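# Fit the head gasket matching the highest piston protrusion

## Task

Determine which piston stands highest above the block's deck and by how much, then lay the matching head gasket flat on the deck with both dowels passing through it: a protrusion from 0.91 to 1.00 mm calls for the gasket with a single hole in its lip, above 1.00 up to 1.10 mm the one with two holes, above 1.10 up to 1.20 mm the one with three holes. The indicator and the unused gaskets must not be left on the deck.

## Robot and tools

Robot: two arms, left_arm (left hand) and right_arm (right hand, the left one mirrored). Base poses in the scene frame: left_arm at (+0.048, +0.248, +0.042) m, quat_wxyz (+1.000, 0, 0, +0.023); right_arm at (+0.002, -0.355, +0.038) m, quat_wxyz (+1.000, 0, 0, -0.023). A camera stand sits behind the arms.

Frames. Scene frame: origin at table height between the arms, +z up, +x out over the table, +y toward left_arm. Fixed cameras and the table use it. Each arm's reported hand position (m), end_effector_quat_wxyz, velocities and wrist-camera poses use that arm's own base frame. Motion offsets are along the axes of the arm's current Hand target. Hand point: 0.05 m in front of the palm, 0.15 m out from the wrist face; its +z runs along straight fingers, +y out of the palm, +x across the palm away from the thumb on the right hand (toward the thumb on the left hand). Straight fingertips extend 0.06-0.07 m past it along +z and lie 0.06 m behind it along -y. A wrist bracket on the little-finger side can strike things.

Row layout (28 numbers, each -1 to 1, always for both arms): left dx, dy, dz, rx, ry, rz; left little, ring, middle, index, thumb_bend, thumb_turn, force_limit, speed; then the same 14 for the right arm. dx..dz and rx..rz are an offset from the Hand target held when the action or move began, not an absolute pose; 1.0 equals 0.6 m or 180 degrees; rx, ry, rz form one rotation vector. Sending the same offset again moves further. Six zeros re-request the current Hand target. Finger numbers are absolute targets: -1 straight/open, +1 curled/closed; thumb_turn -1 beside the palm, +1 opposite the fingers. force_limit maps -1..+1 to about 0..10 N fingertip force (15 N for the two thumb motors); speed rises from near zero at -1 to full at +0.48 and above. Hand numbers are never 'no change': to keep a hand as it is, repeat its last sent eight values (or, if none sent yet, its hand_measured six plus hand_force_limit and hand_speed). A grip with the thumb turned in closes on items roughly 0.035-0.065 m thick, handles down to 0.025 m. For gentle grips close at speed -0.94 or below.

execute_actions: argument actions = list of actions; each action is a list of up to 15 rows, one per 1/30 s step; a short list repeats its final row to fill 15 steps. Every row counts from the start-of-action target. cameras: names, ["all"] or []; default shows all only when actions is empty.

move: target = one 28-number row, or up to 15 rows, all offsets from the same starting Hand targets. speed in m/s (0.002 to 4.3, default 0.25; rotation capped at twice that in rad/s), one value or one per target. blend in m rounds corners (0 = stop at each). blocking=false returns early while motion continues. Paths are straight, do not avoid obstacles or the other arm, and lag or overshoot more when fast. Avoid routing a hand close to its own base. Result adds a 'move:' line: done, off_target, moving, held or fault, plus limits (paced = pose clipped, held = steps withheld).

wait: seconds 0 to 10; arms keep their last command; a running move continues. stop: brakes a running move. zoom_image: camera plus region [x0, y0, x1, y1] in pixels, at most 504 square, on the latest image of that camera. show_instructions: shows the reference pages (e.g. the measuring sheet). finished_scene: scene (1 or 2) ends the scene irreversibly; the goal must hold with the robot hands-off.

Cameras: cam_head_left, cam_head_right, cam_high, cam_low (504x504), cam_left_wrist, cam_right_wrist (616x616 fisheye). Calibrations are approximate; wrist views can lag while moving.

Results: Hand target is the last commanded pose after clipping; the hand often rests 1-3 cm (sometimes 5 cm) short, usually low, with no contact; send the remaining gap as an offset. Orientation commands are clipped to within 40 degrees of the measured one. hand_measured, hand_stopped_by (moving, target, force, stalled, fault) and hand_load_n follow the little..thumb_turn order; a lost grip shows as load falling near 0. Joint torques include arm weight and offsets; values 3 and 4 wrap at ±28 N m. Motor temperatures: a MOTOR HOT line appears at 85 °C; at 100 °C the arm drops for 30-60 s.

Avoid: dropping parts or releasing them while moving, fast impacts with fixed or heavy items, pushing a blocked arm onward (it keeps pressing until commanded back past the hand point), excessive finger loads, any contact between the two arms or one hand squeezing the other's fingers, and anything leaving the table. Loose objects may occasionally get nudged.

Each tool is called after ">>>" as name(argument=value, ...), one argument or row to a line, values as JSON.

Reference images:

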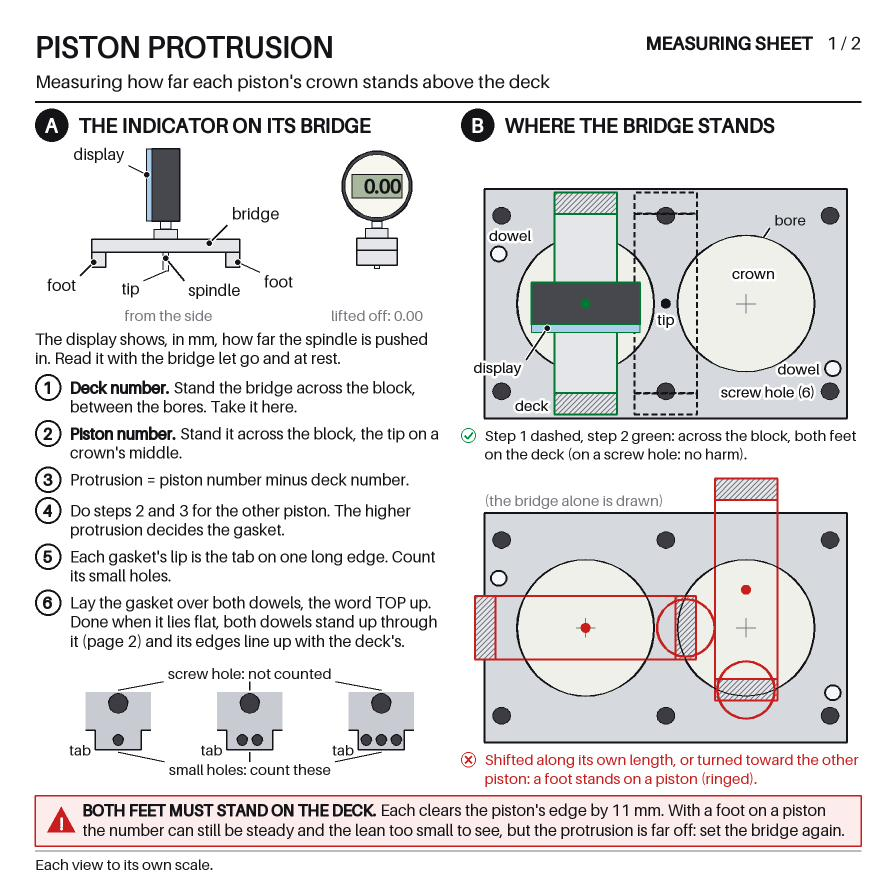

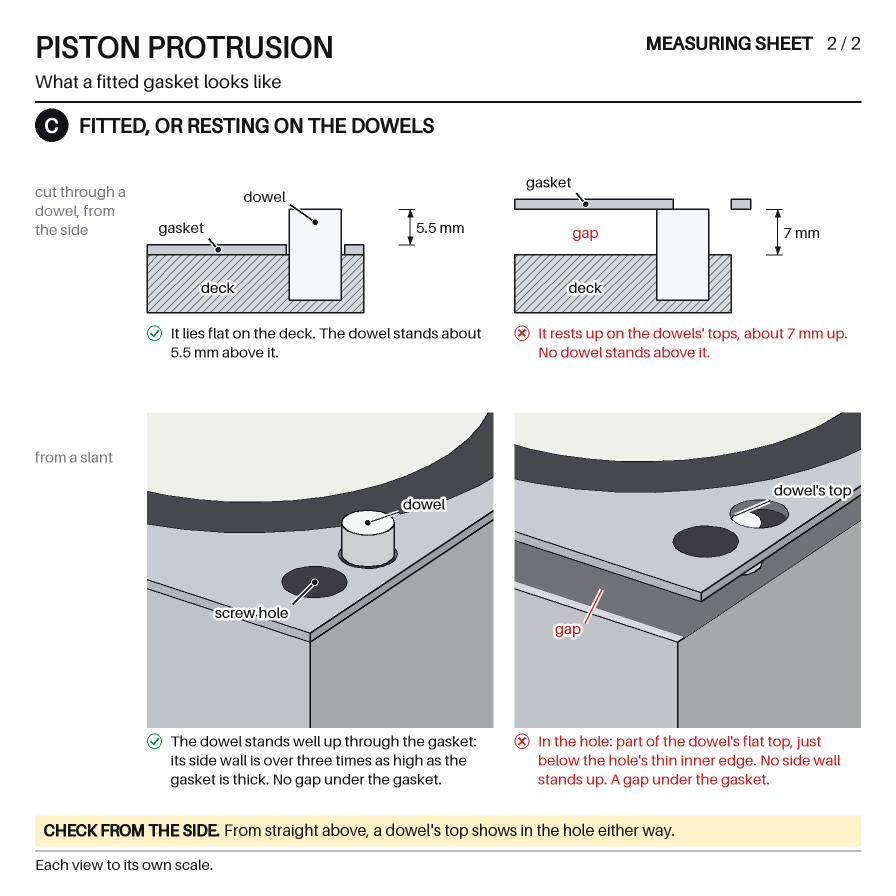

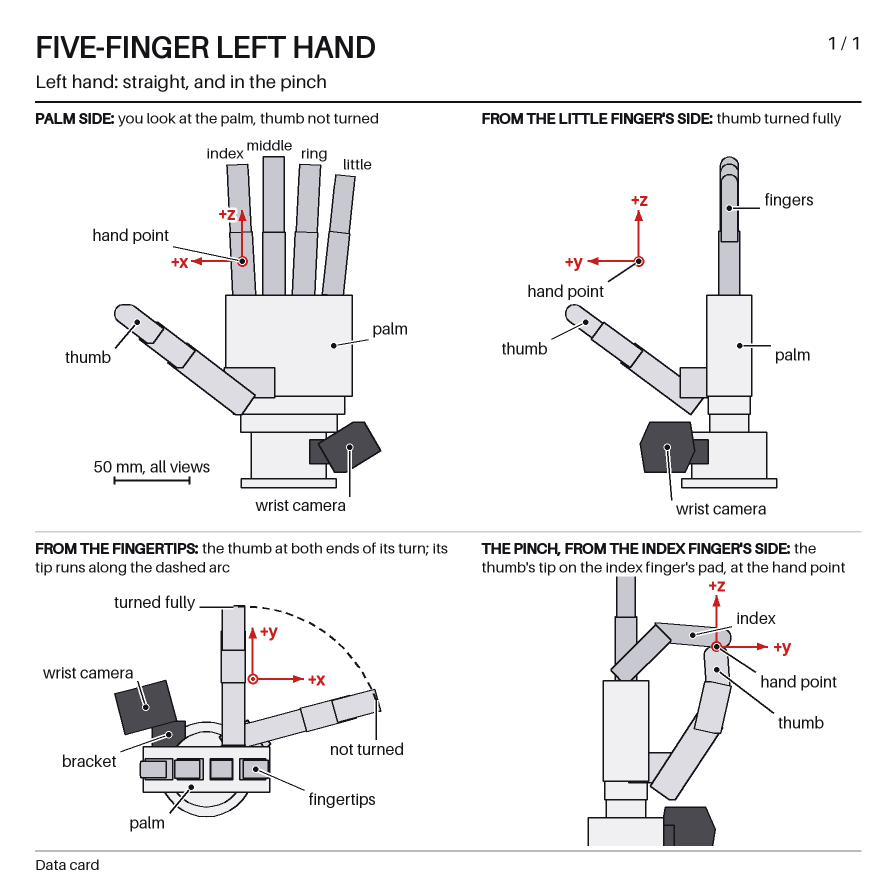

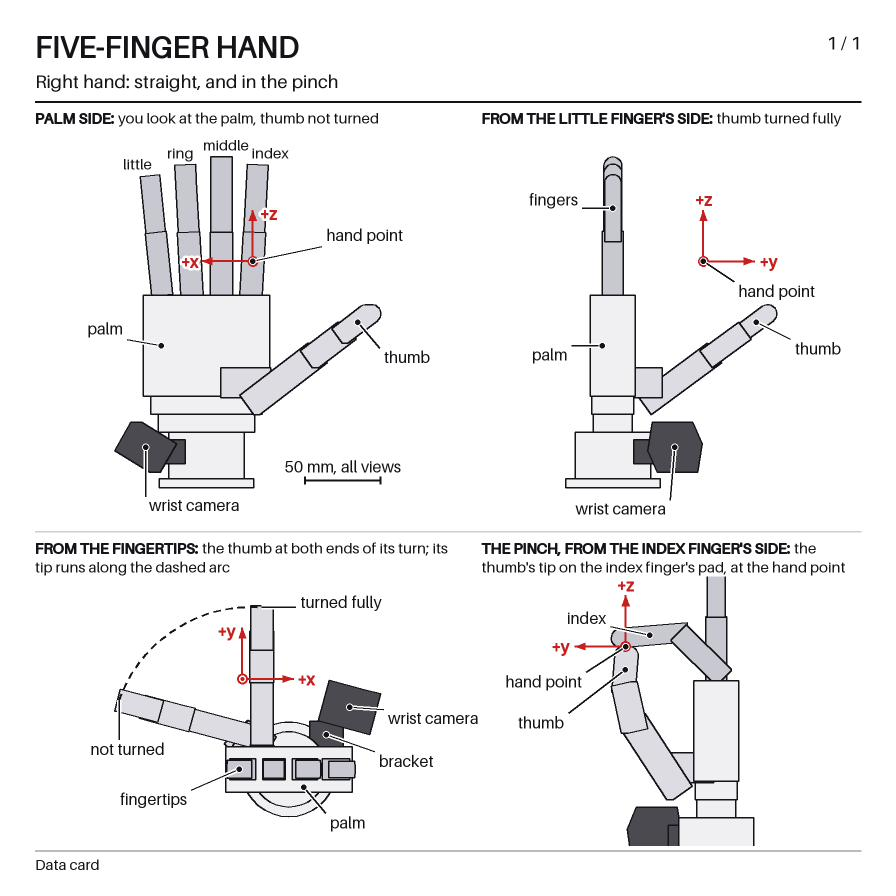

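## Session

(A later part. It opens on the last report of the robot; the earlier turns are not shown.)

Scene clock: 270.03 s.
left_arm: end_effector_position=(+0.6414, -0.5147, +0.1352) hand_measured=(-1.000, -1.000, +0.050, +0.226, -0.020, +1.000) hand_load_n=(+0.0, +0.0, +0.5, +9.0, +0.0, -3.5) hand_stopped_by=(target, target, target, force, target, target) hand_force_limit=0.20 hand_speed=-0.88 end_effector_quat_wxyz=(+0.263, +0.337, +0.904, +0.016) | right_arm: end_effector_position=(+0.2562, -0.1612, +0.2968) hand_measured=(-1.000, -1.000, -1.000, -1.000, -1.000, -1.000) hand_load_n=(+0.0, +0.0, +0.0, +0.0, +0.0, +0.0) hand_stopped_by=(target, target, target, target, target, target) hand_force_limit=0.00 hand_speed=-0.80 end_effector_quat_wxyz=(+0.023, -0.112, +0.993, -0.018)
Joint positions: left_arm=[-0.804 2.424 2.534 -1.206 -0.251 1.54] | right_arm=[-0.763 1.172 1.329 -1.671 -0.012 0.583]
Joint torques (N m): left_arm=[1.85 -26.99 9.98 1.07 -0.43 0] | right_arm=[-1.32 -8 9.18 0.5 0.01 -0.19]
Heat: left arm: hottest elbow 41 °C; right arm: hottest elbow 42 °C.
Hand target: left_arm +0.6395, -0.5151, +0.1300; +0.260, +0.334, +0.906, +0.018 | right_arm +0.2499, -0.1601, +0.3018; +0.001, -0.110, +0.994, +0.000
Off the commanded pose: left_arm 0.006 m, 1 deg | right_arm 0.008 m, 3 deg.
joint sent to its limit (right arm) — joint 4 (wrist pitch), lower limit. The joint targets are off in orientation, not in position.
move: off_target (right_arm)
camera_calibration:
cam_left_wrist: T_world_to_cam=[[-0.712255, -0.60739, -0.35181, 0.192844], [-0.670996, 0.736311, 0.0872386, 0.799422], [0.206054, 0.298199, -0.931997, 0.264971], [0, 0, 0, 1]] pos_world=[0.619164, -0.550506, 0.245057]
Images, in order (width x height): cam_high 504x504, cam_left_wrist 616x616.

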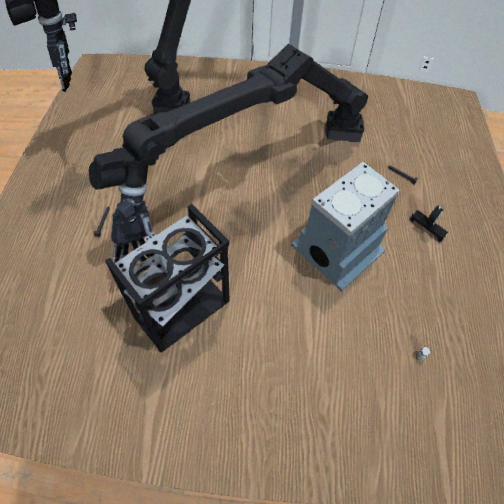

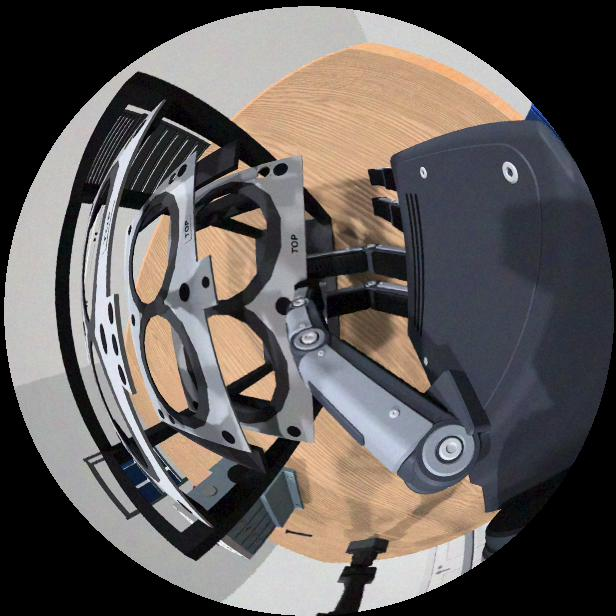

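>>> move(
  target=[0.002,-0.0808,-0.0205,0,0,0,-1,-1,0.05,0.7,-0.02,1,0.2,-0.88,0,0,0,0,0,0,-1,-1,-1,-1,-1,-1,0,-0.8],
  speed=0.1,
  cameras=["cam_left_wrist"],
)

Scene clock: 271.70 s.
left_arm: end_effector_position=(+0.6008, -0.5479, +0.1340) hand_measured=(-1.000, -1.000, +0.050, +0.226, -0.020, +1.000) hand_load_n=(+0.0, +0.0, +0.5, +9.0, +0.0, -3.5) hand_stopped_by=(target, target, target, force, target, target) hand_force_limit=0.20 hand_speed=-0.88 end_effector_quat_wxyz=(+0.259, +0.339, +0.904, +0.018) | right_arm: end_effector_position=(+0.2562, -0.1612, +0.2968) hand_measured=(-1.000, -1.000, -1.000, -1.000, -1.000, -1.000) hand_load_n=(+0.0, +0.0, +0.0, +0.0, +0.0, +0.0) hand_stopped_by=(target, target, target, target, target, target) hand_force_limit=0.00 hand_speed=-0.80 end_effector_quat_wxyz=(+0.023, -0.112, +0.993, -0.018)
Joint positions: left_arm=[-0.873 2.424 2.534 -1.229 -0.279 1.48] | right_arm=[-0.763 1.172 1.329 -1.671 -0.012 0.583]
Joint torques (N m): left_arm=[2.2 -25.17 12.92 0.38 -0.42 -0.04] | right_arm=[-1.73 -8.18 9.07 0.53 -0.01 -0.19]
Heat: left arm: hottest elbow 41 °C; right arm: hottest elbow 42 °C.
Hand target: left_arm +0.6040, -0.5502, +0.1300; +0.260, +0.334, +0.906, +0.019 | right_arm +0.2499, -0.1601, +0.3018; +0.001, -0.110, +0.994, +0.000
Off the commanded pose: left_arm 0.006 m, 1 deg | right_arm 0.008 m, 3 deg.
joint sent to its limit (right arm) — joint 4 (wrist pitch), lower limit. The joint targets are off in orientation, not in position.
move: off_target (right_arm)
camera_calibration:
cam_left_wrist: T_world_to_cam=[[-0.716527, -0.602625, -0.351329, 0.148463], [-0.667662, 0.738351, 0.0952076, 0.794677], [0.20203, 0.302788, -0.931399, 0.287051], [0, 0, 0, 1]] pos_world=[0.57896, -0.584199, 0.243859]
Images, in order (width x height): cam_left_wrist 616x616.

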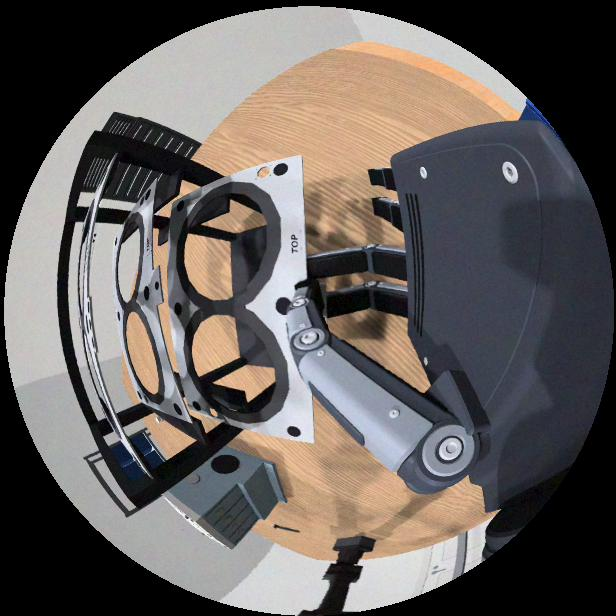

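>>> move(
  target=[0.0032,-0.1292,-0.0328,0,0,0,-1,-1,0.05,0.7,-0.02,1,0.2,-0.88,0,0,0,0,0,0,-1,-1,-1,-1,-1,-1,0,-0.8],
  speed=0.12,
  cameras=["cam_left_wrist","cam_low"],
)

Scene clock: 273.80 s.
left_arm: end_effector_position=(+0.5388, -0.5996, +0.1226) hand_measured=(-1.000, -1.000, +0.050, +0.226, -0.020, +1.000) hand_load_n=(+0.5, +0.5, +0.0, +9.0, +0.0, -3.5) hand_stopped_by=(target, target, target, force, target, target) hand_force_limit=0.20 hand_speed=-0.88 end_effector_quat_wxyz=(+0.248, +0.344, +0.905, +0.025) | right_arm: end_effector_position=(+0.2562, -0.1612, +0.2968) hand_measured=(-1.000, -1.000, -1.000, -1.000, -1.000, -1.000) hand_load_n=(+0.0, +0.0, +0.0, +0.0, +0.0, +0.0) hand_stopped_by=(target, target, target, target, target, target) hand_force_limit=0.00 hand_speed=-0.80 end_effector_quat_wxyz=(+0.023, -0.112, +0.993, -0.018)
Joint positions: left_arm=[-0.978 2.505 2.664 -1.335 -0.323 1.385] | right_arm=[-0.763 1.172 1.329 -1.671 -0.012 0.583]
Joint torques (N m): left_arm=[2.02 -25.29 16.03 0.5 -0.48 -0.07] | right_arm=[-1.32 -7.88 9.18 0.5 0 -0.2]
Heat: left arm: hottest elbow 41 °C; right arm: hottest elbow 42 °C.
Hand target: left_arm +0.5469, -0.6067, +0.1301; +0.260, +0.334, +0.906, +0.018 | right_arm +0.2499, -0.1601, +0.3018; +0.001, -0.110, +0.994, +0.000
Off the commanded pose: left_arm 0.013 m, 2 deg | right_arm 0.008 m, 3 deg.
joint sent to its limit (right arm) — joint 4 (wrist pitch), lower limit. The joint targets are off in orientation, not in position.
move: off_target (left_arm, right_arm)
camera_calibration:
cam_left_wrist: T_world_to_cam=[[-0.724601, -0.590876, -0.354708, 0.080719], [-0.662748, 0.738583, 0.123529, 0.786607], [0.188991, 0.324592, -0.926781, 0.324129], [0, 0, 0, 1]] pos_world=[0.518554, -0.63849, 0.23186]
Images, in order (width x height): cam_low 504x504, cam_left_wrist 616x616.

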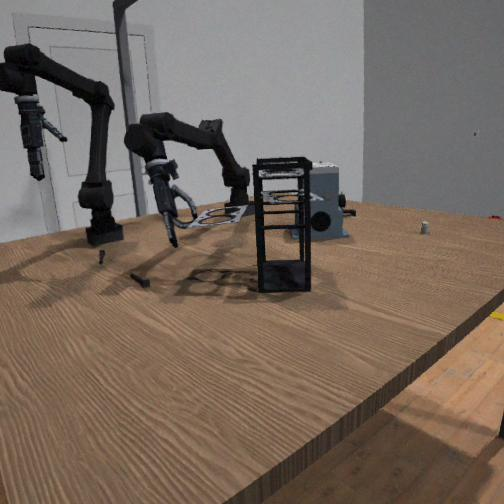

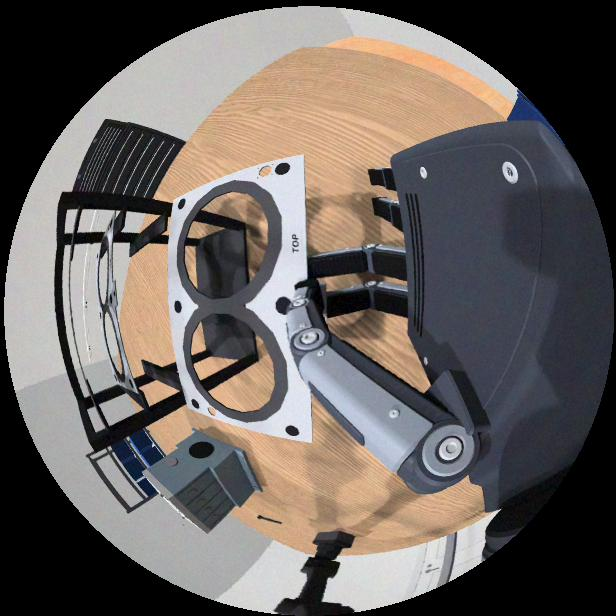

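>>> zoom_image(
  camera="cam_left_wrist",
  region=[160, 140, 340, 320],
)

>>> zoom_image(
  camera="cam_left_wrist",
  region=[160, 280, 340, 460],
)

Scaled by 2.800 from the camera's 616x616 image, which has a finer 880x880 frame.

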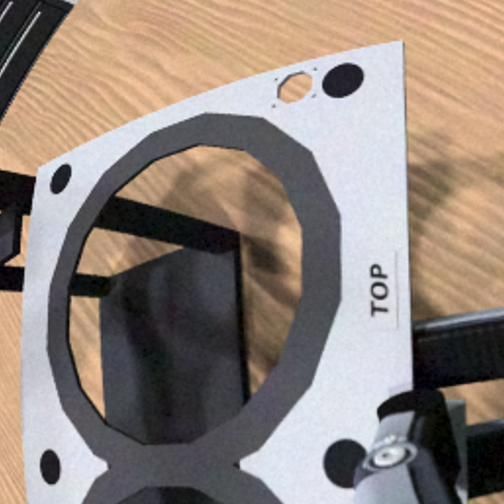

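Scaled by 2.800 from the camera's 616x616 image, which has a finer 880x880 frame.

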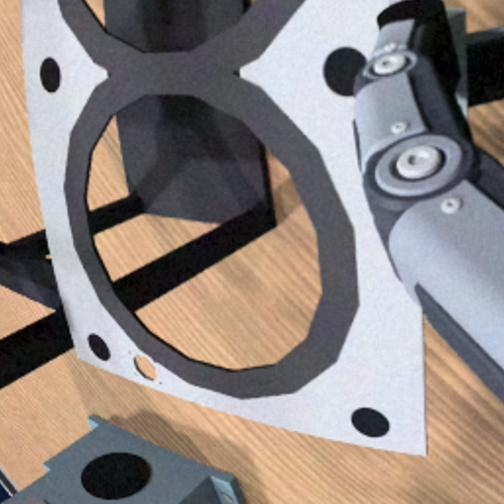

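>>> move(
  target=[
    [0.1542,-0.0193,-0.1055,0,0,0,-1,-1,0.05,0.7,-0.02,1,0.2,-0.88,0,0,0,0,0,0,-1,-1,-1,-1,-1,-1,0,-0.8],
    [0.4187,0.1767,-0.2377,0,0,0,-1,-1,0.05,0.7,-0.02,1,0.2,-0.88,0,0,0,0,0,0,-1,-1,-1,-1,-1,-1,0,-0.8],
    [0.3167,0.3107,-0.5372,0,0,0,-1,-1,0.05,0.7,-0.02,1,0.2,-0.88,0,0,0,0,0,0,-1,-1,-1,-1,-1,-1,0,-0.8],
  ],
  speed=0.2,
  blend=[0.03,0.03,0],
  cameras=["cam_left_wrist","cam_high","cam_head_left"],
)

Scene clock: 283.33 s.
left_arm: end_effector_position=(+0.3673, -0.2948, +0.3288) hand_measured=(-1.000, -1.000, +0.050, +0.226, -0.020, +1.000) hand_load_n=(+0.0, +0.0, +0.5, +9.5, +0.5, -3.0) hand_stopped_by=(target, target, target, force, target, target) hand_force_limit=0.20 hand_speed=-0.88 end_effector_quat_wxyz=(+0.236, +0.339, +0.910, +0.030) | right_arm: end_effector_position=(+0.2562, -0.1612, +0.2968) hand_measured=(-1.000, -1.000, -1.000, -1.000, -1.000, -1.000) hand_load_n=(+0.0, -0.5, +0.0, +0.0, +0.0, +0.0) hand_stopped_by=(target, target, target, target, target, target) hand_force_limit=0.00 hand_speed=-0.80 end_effector_quat_wxyz=(+0.023, -0.112, +0.993, -0.018)
Joint positions: left_arm=[-0.91 1.401 1.543 -1.329 -0.295 1.431] | right_arm=[-0.763 1.172 1.329 -1.671 -0.012 0.583]
Joint torques (N m): left_arm=[2.78 -11.87 16.03 0.55 -0.31 0.18] | right_arm=[-1.44 -7.94 9.18 0.47 -0.01 -0.18]
Heat: left arm: hottest elbow 42 °C; right arm: hottest elbow 41 °C.
Hand target: left_arm +0.3800, -0.2998, +0.3599; +0.260, +0.334, +0.906, +0.018 | right_arm +0.2499, -0.1601, +0.3018; +0.001, -0.110, +0.994, +0.000
Off the commanded pose: left_arm 0.034 m, 3 deg | right_arm 0.008 m, 3 deg.
joint sent to its limit (right arm) — joint 4 (wrist pitch), lower limit. The joint targets are off in orientation, not in position.
move: off_target (left_arm, right_arm)
camera_calibration:
cam_left_wrist: T_world_to_cam=[[-0.722336, -0.597582, -0.348032, 0.204573], [-0.671869, 0.725624, 0.148535, 0.413691], [0.163778, 0.341124, -0.925641, 0.462519], [0, 0, 0, 1]] pos_world=[0.349966, -0.335711, 0.437877]
Images, in order (width x height): cam_head_left 504x504, cam_high 504x504, cam_left_wrist 616x616.

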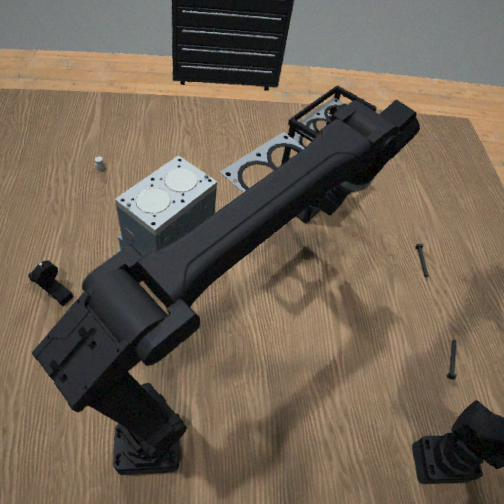

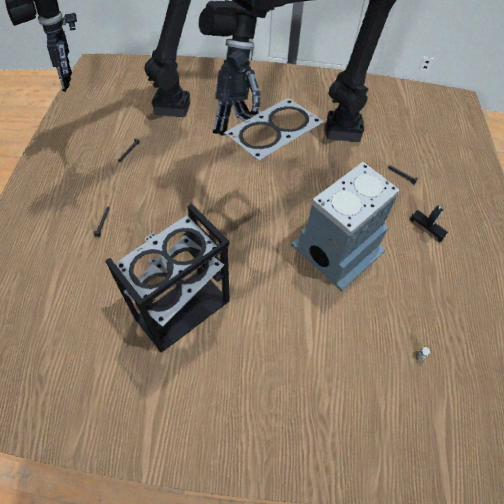

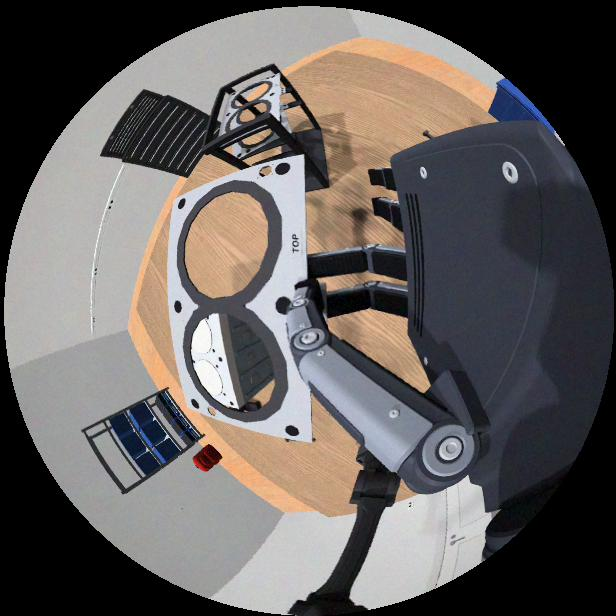

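>>> move(
  target=[0.1730,0.3377,0.0472,0.008,0.017,-0.024,-1,-1,0.05,0.7,-0.02,1,0.2,-0.88,0,0,0,0,0,0,-1,-1,-1,-1,-1,-1,0,-0.8],
  speed=0.2,
  cameras=["cam_left_wrist","cam_high"],
)

Scene clock: 286.60 s.
left_arm: end_effector_position=(+0.4475, -0.0876, +0.3229) hand_measured=(-1.000, -1.000, +0.050, +0.226, -0.020, +1.000) hand_load_n=(+0.0, +0.0, +0.5, +9.5, +0.0, -3.0) hand_stopped_by=(target, target, target, force, target, target) hand_force_limit=0.20 hand_speed=-0.88 end_effector_quat_wxyz=(+0.219, +0.300, +0.929, +0.004) | right_arm: end_effector_position=(+0.2562, -0.1612, +0.2968) hand_measured=(-1.000, -1.000, -1.000, -1.000, -1.000, -1.000) hand_load_n=(+0.0, +0.0, +0.0, +0.0, +0.0, +0.0) hand_stopped_by=(target, target, target, target, target, target) hand_force_limit=0.00 hand_speed=-0.80 end_effector_quat_wxyz=(+0.023, -0.112, +0.993, -0.018)
Joint positions: left_arm=[-0.348 1.261 1.412 -1.282 -0.023 1.853] | right_arm=[-0.763 1.172 1.329 -1.671 -0.012 0.583]
Joint torques (N m): left_arm=[2.67 -11.58 9.61 1.72 -0.04 0.18] | right_arm=[-1.49 -8.06 9.11 0.53 0 -0.18]
Heat: left arm: hottest elbow 41 °C; right arm: hottest elbow 41 °C.
Hand target: left_arm +0.4478, -0.0826, +0.3296; +0.232, +0.302, +0.925, +0.006 | right_arm +0.2499, -0.1601, +0.3018; +0.001, -0.110, +0.994, +0.000
Off the commanded pose: left_arm 0.008 m, 2 deg | right_arm 0.008 m, 3 deg.
joint sent to its limit (right arm) — joint 4 (wrist pitch), lower limit. The joint targets are off in orientation, not in position.
move: off_target (right_arm)
camera_calibration:
cam_left_wrist: T_world_to_cam=[[-0.694082, -0.666084, -0.273097, 0.341534], [-0.714392, 0.68411, 0.147098, 0.333978], [0.0888489, 0.297196, -0.950674, 0.410935], [0, 0, 0, 1]] pos_world=[0.439132, -0.123115, 0.434809]
Images, in order (width x height): cam_high 504x504, cam_left_wrist 616x616.

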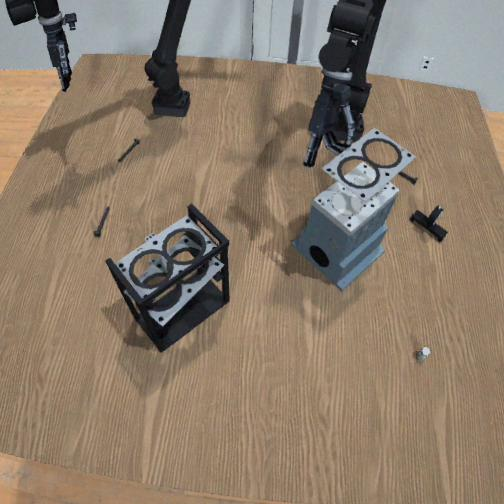

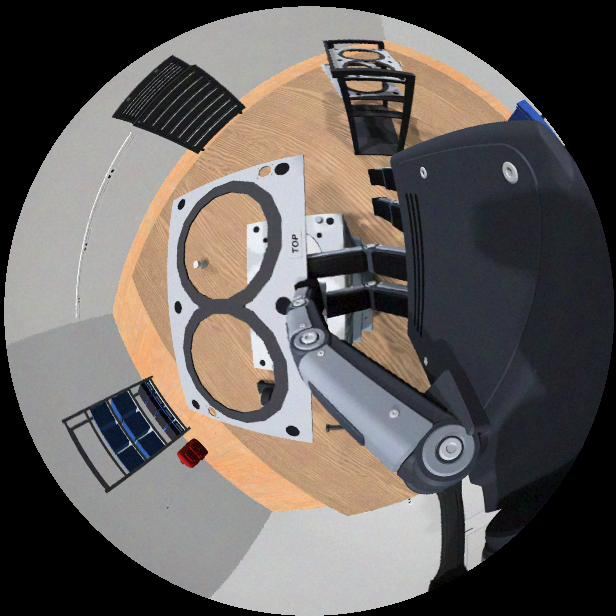

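>>> zoom_image(
  camera="cam_left_wrist",
  region=[220, 190, 390, 360],
)

>>> zoom_image(
  camera="cam_left_wrist",
  region=[220, 290, 320, 390],
)

Scaled by 2.965 from the camera's 616x616 image, which has a finer 880x880 frame.

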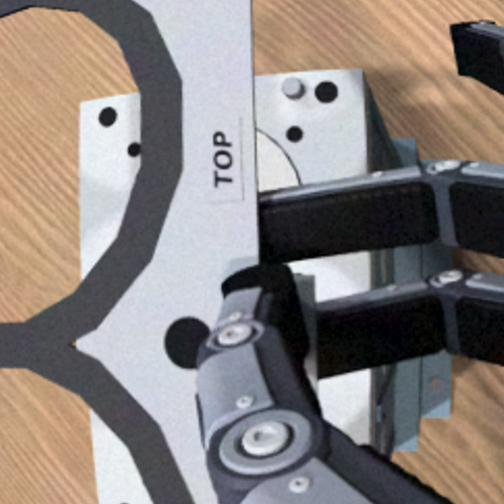

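Scaled by 5.040 from the camera's 616x616 image, which has a finer 880x880 frame.

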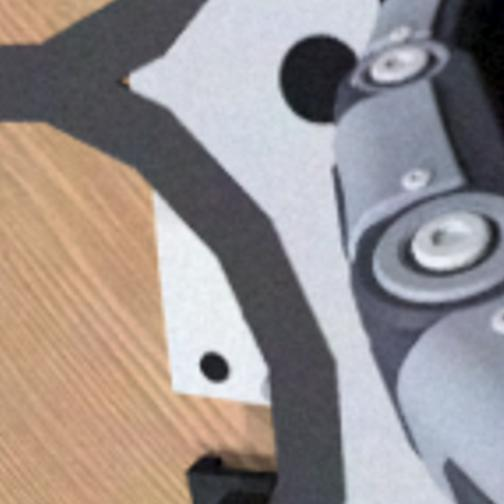

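>>> move(
  target=[0.0745,-0.0355,0.1362,0.0017,-0.0074,0.0007,-1,-1,0.05,0.7,-0.02,1,0.2,-0.88,0,0,0,0,0,0,-1,-1,-1,-1,-1,-1,0,-0.8],
  speed=0.12,
  cameras=["cam_left_wrist","cam_high","cam_low"],
)

>>> zoom_image(
  camera="cam_left_wrist",
  region=[180, 140, 350, 310],
)

>>> zoom_image(
  camera="cam_left_wrist",
  region=[160, 280, 330, 450],
)

Scene clock: 291.47 s.
left_arm: end_effector_position=(+0.4396, -0.0865, +0.2276) hand_measured=(-1.000, -1.000, +0.050, +0.226, -0.020, +1.000) hand_load_n=(+0.0, +0.0, +0.5, +9.5, +0.0, -3.5) hand_stopped_by=(target, target, target, force, target, target) hand_force_limit=0.20 hand_speed=-0.88 end_effector_quat_wxyz=(+0.228, +0.300, +0.926, -0.001) | right_arm: end_effector_position=(+0.2562, -0.1612, +0.2968) hand_measured=(-1.000, -1.000, -1.000, -1.000, -1.000, -1.000) hand_load_n=(+0.0, +0.0, +0.0, +0.5, +0.0, +0.0) hand_stopped_by=(target, target, target, target, target, target) hand_force_limit=0.00 hand_speed=-0.80 end_effector_quat_wxyz=(+0.023, -0.112, +0.993, -0.018)
Joint positions: left_arm=[-0.348 1.22 1.124 -1.014 -0.014 1.853] | right_arm=[-0.763 1.172 1.329 -1.671 -0.012 0.583]
Joint torques (N m): left_arm=[2.02 -10.93 9.62 1.78 -0.04 0.13] | right_arm=[-1.14 -7.94 9.14 0.54 -0.02 -0.18]
Heat: left arm: hottest elbow 41 °C; right arm: hottest elbow 41 °C.
Hand target: left_arm +0.4397, -0.0855, +0.2345; +0.242, +0.304, +0.921, +0.000 | right_arm +0.2499, -0.1601, +0.3018; +0.001, -0.110, +0.994, +0.000
Off the commanded pose: left_arm 0.007 m, 2 deg | right_arm 0.008 m, 3 deg.
joint sent to its limit (right arm) — joint 4 (wrist pitch), lower limit. The joint targets are off in orientation, not in position.
move: off_target (right_arm)
camera_calibration:
cam_left_wrist: T_world_to_cam=[[-0.692777, -0.666722, -0.274849, 0.310407], [-0.713445, 0.689214, 0.126415, 0.346331], [0.105146, 0.283667, -0.953141, 0.312932], [0, 0, 0, 1]] pos_world=[0.429228, -0.120509, 0.339802]
Images, in order (width x height): cam_high 504x504, cam_low 504x504, cam_left_wrist 616x616.

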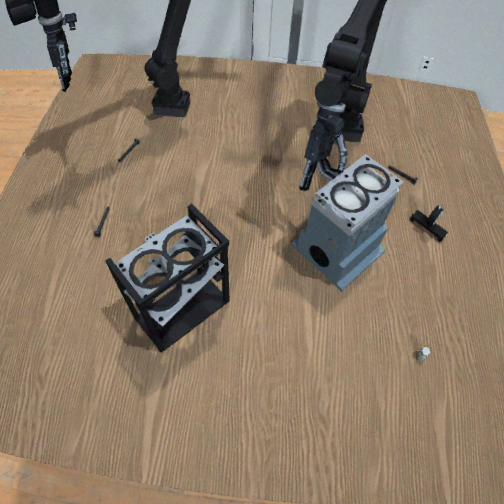

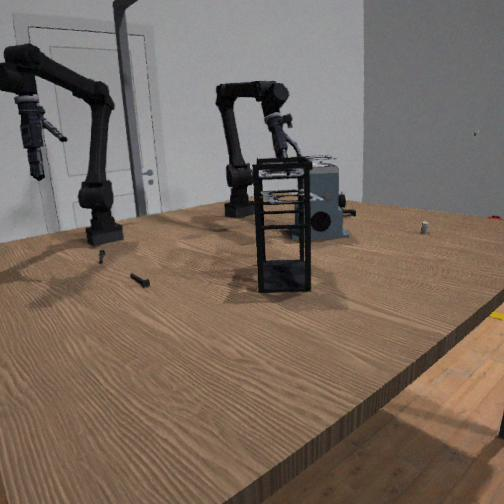

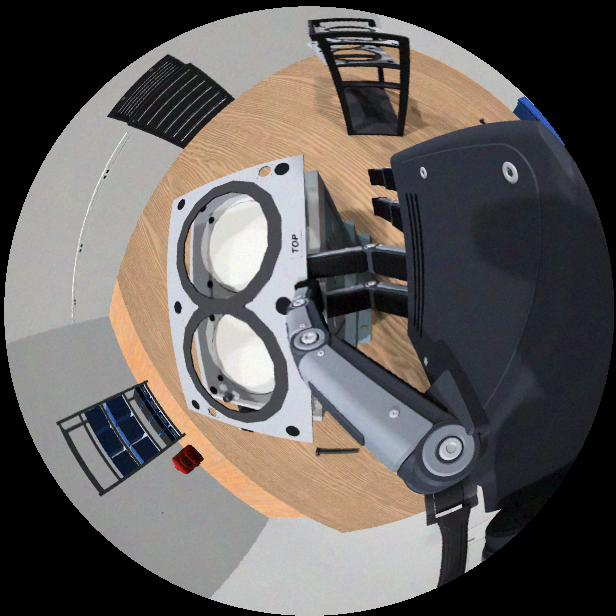

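Scaled by 2.965 from the camera's 616x616 image, which has a finer 880x880 frame.

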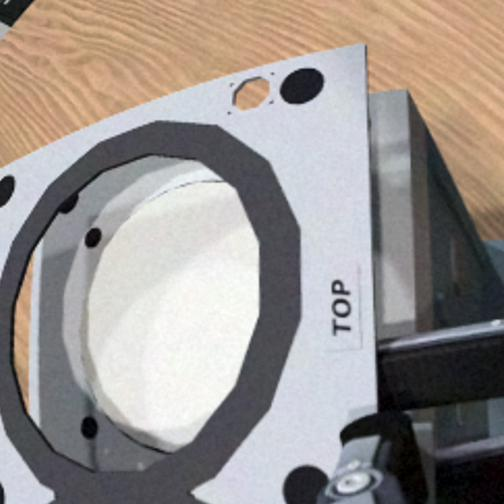

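Scaled by 2.965 from the camera's 616x616 image, which has a finer 880x880 frame.

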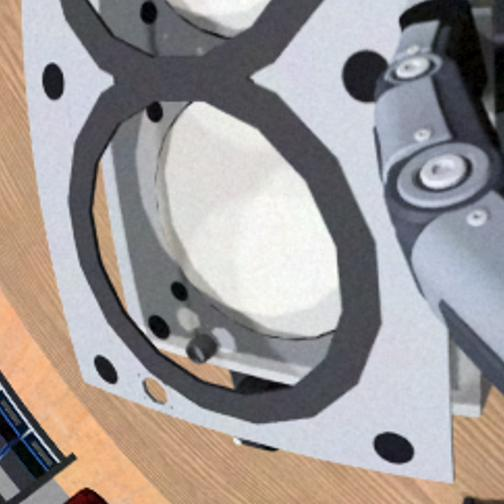

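>>> move(
  target=[0.0062,-0.0048,0.0187,0,0,0,-1,-1,0.05,0.7,-0.02,1,0.2,-0.88,0,0,0,0,0,0,-1,-1,-1,-1,-1,-1,0,-0.8],
  speed=0.1,
  cameras=["cam_left_wrist","cam_low"],
)

>>> zoom_image(
  camera="cam_left_wrist",
  region=[160, 140, 330, 310],
)

>>> zoom_image(
  camera="cam_left_wrist",
  region=[160, 280, 330, 450],
)

Scene clock: 293.40 s.
left_arm: end_effector_position=(+0.4411, -0.0871, +0.2203) hand_measured=(-1.000, -1.000, +0.050, +0.226, -0.020, +1.000) hand_load_n=(+0.0, +0.0, +0.5, +9.0, +0.0, -3.5) hand_stopped_by=(target, target, target, force, target, target) hand_force_limit=0.20 hand_speed=-0.88 end_effector_quat_wxyz=(+0.233, +0.300, +0.925, -0.001) | right_arm: end_effector_position=(+0.2562, -0.1612, +0.2968) hand_measured=(-1.000, -1.000, -1.000, -1.000, -1.000, -1.000) hand_load_n=(+0.0, +0.0, +0.0, +0.0, +0.0, +0.0) hand_stopped_by=(target, target, target, target, target, target) hand_force_limit=0.00 hand_speed=-0.80 end_effector_quat_wxyz=(+0.023, -0.112, +0.993, -0.018)
Joint positions: left_arm=[-0.348 1.219 1.101 -0.982 -0.014 1.853] | right_arm=[-0.763 1.172 1.329 -1.671 -0.012 0.583]
Joint torques (N m): left_arm=[1.73 -10.34 9.36 1.65 -0.11 0.1] | right_arm=[-1.38 -8 9.18 0.57 -0.01 -0.2]
Heat: left arm: hottest elbow 41 °C; right arm: hottest elbow 41 °C.
Hand target: left_arm +0.4406, -0.0875, +0.2227; +0.243, +0.304, +0.921, +0.000 | right_arm +0.2499, -0.1601, +0.3018; +0.001, -0.110, +0.994, +0.000
Off the commanded pose: left_arm 0.002 m, 1 deg | right_arm 0.008 m, 3 deg.
joint sent to its limit (right arm) — joint 4 (wrist pitch), lower limit. The joint targets are off in orientation, not in position.
move: off_target (right_arm)
camera_calibration:
cam_left_wrist: T_world_to_cam=[[-0.690014, -0.667736, -0.279302, 0.30878], [-0.714657, 0.689662, 0.116759, 0.351394], [0.11466, 0.280171, -0.953078, 0.301421], [0, 0, 0, 1]] pos_world=[0.429628, -0.120609, 0.332492]
Images, in order (width x height): cam_low 504x504, cam_left_wrist 616x616.

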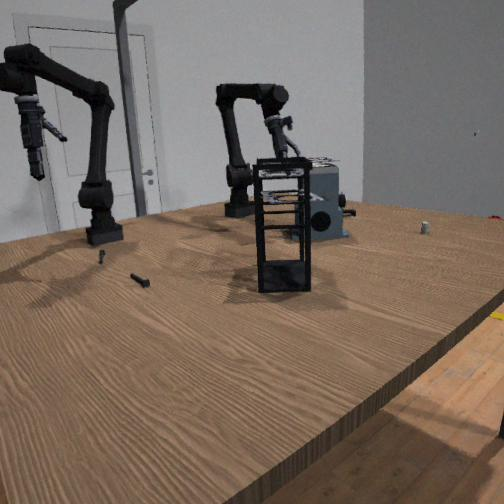

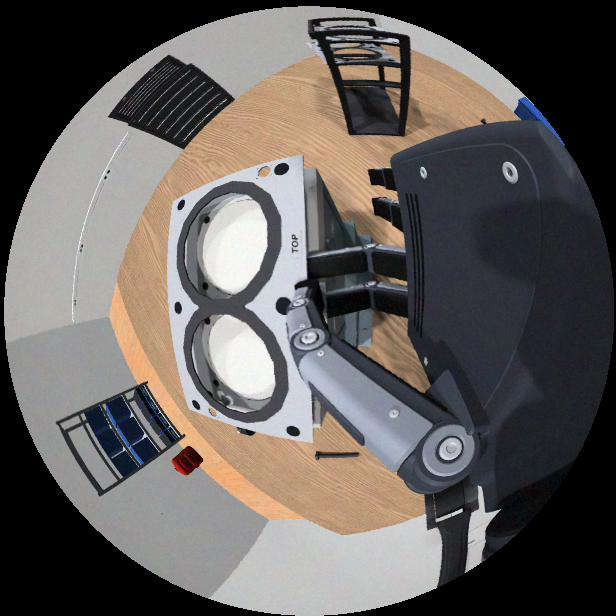

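Scaled by 2.965 from the camera's 616x616 image, which has a finer 880x880 frame.

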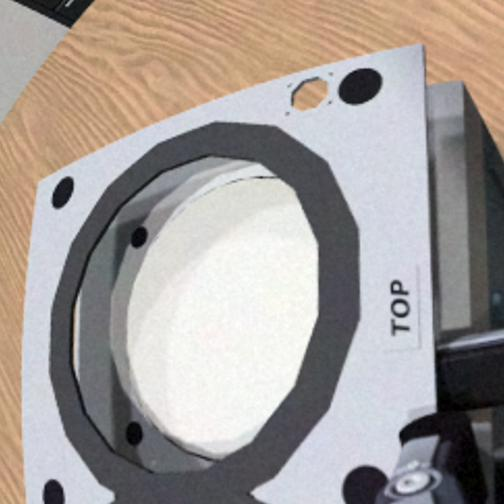

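Scaled by 2.965 from the camera's 616x616 image, which has a finer 880x880 frame.

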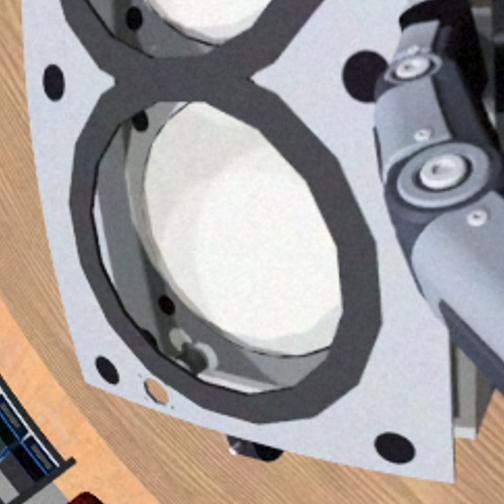

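>>> move(
  target=[0.0059,-0.0020,0.0118,0,0,0,-1,-1,0.05,0.7,-0.02,1,0.2,-0.88,0,0,0,0,0,0,-1,-1,-1,-1,-1,-1,0,-0.8],
  speed=0.1,
  cameras=["cam_left_wrist","cam_low"],
)

>>> zoom_image(
  camera="cam_left_wrist",
  region=[160, 140, 330, 310],
)

>>> zoom_image(
  camera="cam_left_wrist",
  region=[160, 280, 330, 450],
)

>>> zoom_image(
  camera="cam_low",
  region=[250, 110, 360, 220],
)

Scene clock: 295.17 s.
left_arm: end_effector_position=(+0.4433, -0.0877, +0.2186) hand_measured=(-1.000, -1.000, +0.050, +0.226, -0.020, +1.000) hand_load_n=(+0.0, +0.0, -1.0, +9.0, +0.0, -3.5) hand_stopped_by=(target, target, target, force, target, target) hand_force_limit=0.20 hand_speed=-0.88 end_effector_quat_wxyz=(+0.241, +0.299, +0.923, -0.001) | right_arm: end_effector_position=(+0.2562, -0.1612, +0.2968) hand_measured=(-1.000, -1.000, -1.000, -1.000, -1.000, -1.000) hand_load_n=(+0.0, +0.0, +0.0, +0.0, +0.0, +0.0) hand_stopped_by=(target, target, target, target, target, target) hand_force_limit=0.00 hand_speed=-0.80 end_effector_quat_wxyz=(+0.023, -0.112, +0.993, -0.018)
Joint positions: left_arm=[-0.348 1.216 1.089 -0.957 -0.015 1.853] | right_arm=[-0.763 1.172 1.329 -1.671 -0.012 0.583]
Joint torques (N m): left_arm=[1.73 -9.82 8.87 1.63 -0.09 0.11] | right_arm=[-1.14 -8.18 9.11 0.51 -0.01 -0.2]
Heat: left arm: hottest elbow 41 °C; right arm: hottest elbow 41 °C.
Hand target: left_arm +0.4405, -0.0874, +0.2145; +0.242, +0.304, +0.921, +0.000 | right_arm +0.2499, -0.1601, +0.3018; +0.001, -0.110, +0.994, +0.000
Off the commanded pose: left_arm 0.005 m, 1 deg | right_arm 0.008 m, 3 deg.
joint sent to its limit (right arm) — joint 4 (wrist pitch), lower limit. The joint targets are off in orientation, not in position.
move: off_target (right_arm)
camera_calibration:
cam_left_wrist: T_world_to_cam=[[-0.685406, -0.66936, -0.286665, 0.308836], [-0.716612, 0.689903, 0.102477, 0.357616], [0.129176, 0.275666, -0.952534, 0.292788], [0, 0, 0, 1]] pos_world=[0.430128, -0.12071, 0.330775]
Images, in order (width x height): cam_low 504x504, cam_left_wrist 616x616.

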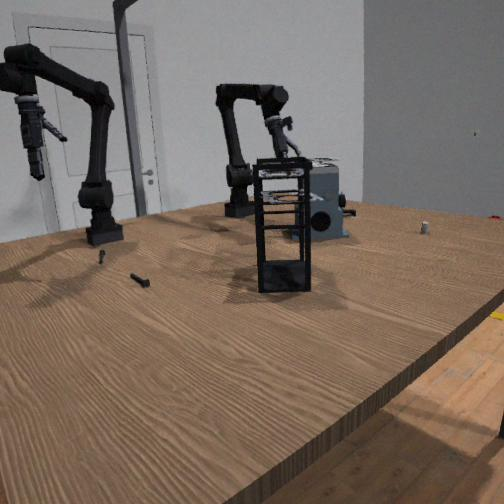

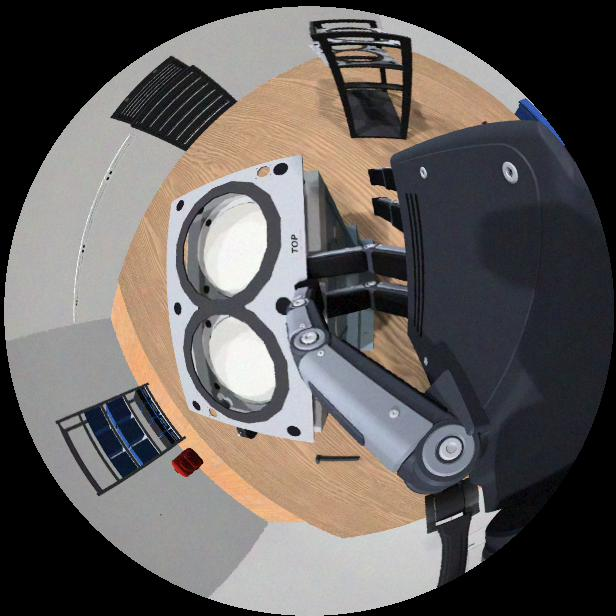

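Scaled by 2.965 from the camera's 616x616 image, which has a finer 880x880 frame.

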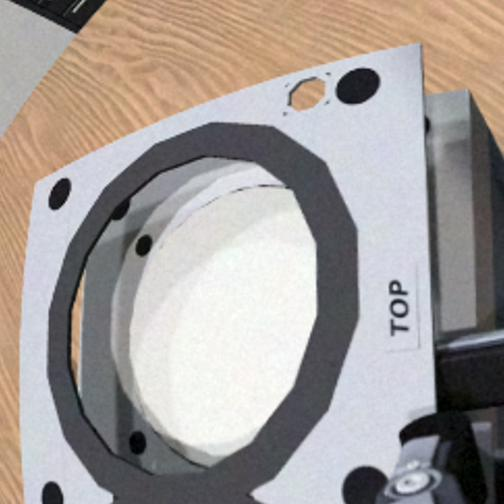

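Scaled by 2.965 from the camera's 616x616 image, which has a finer 880x880 frame.

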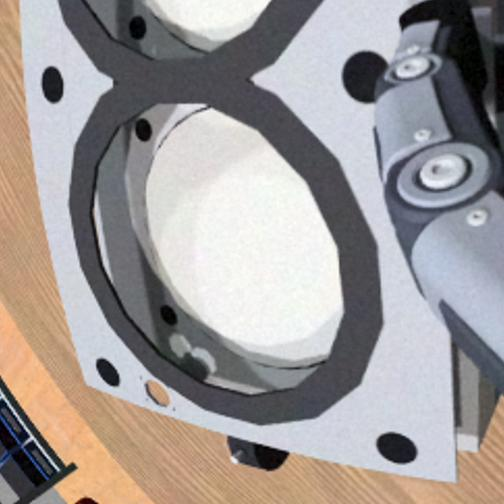

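Scaled by 4.582 from the camera's 504x504 image, which has a finer 720x720 frame.

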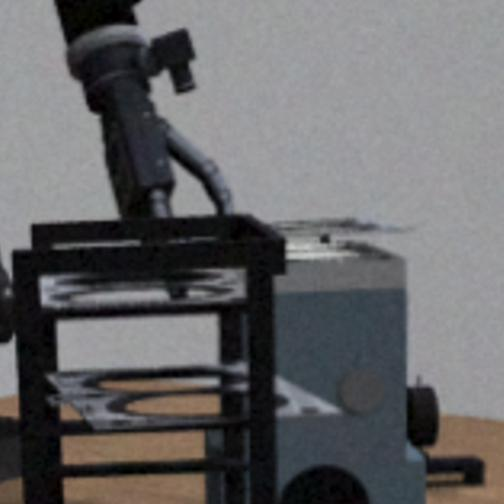

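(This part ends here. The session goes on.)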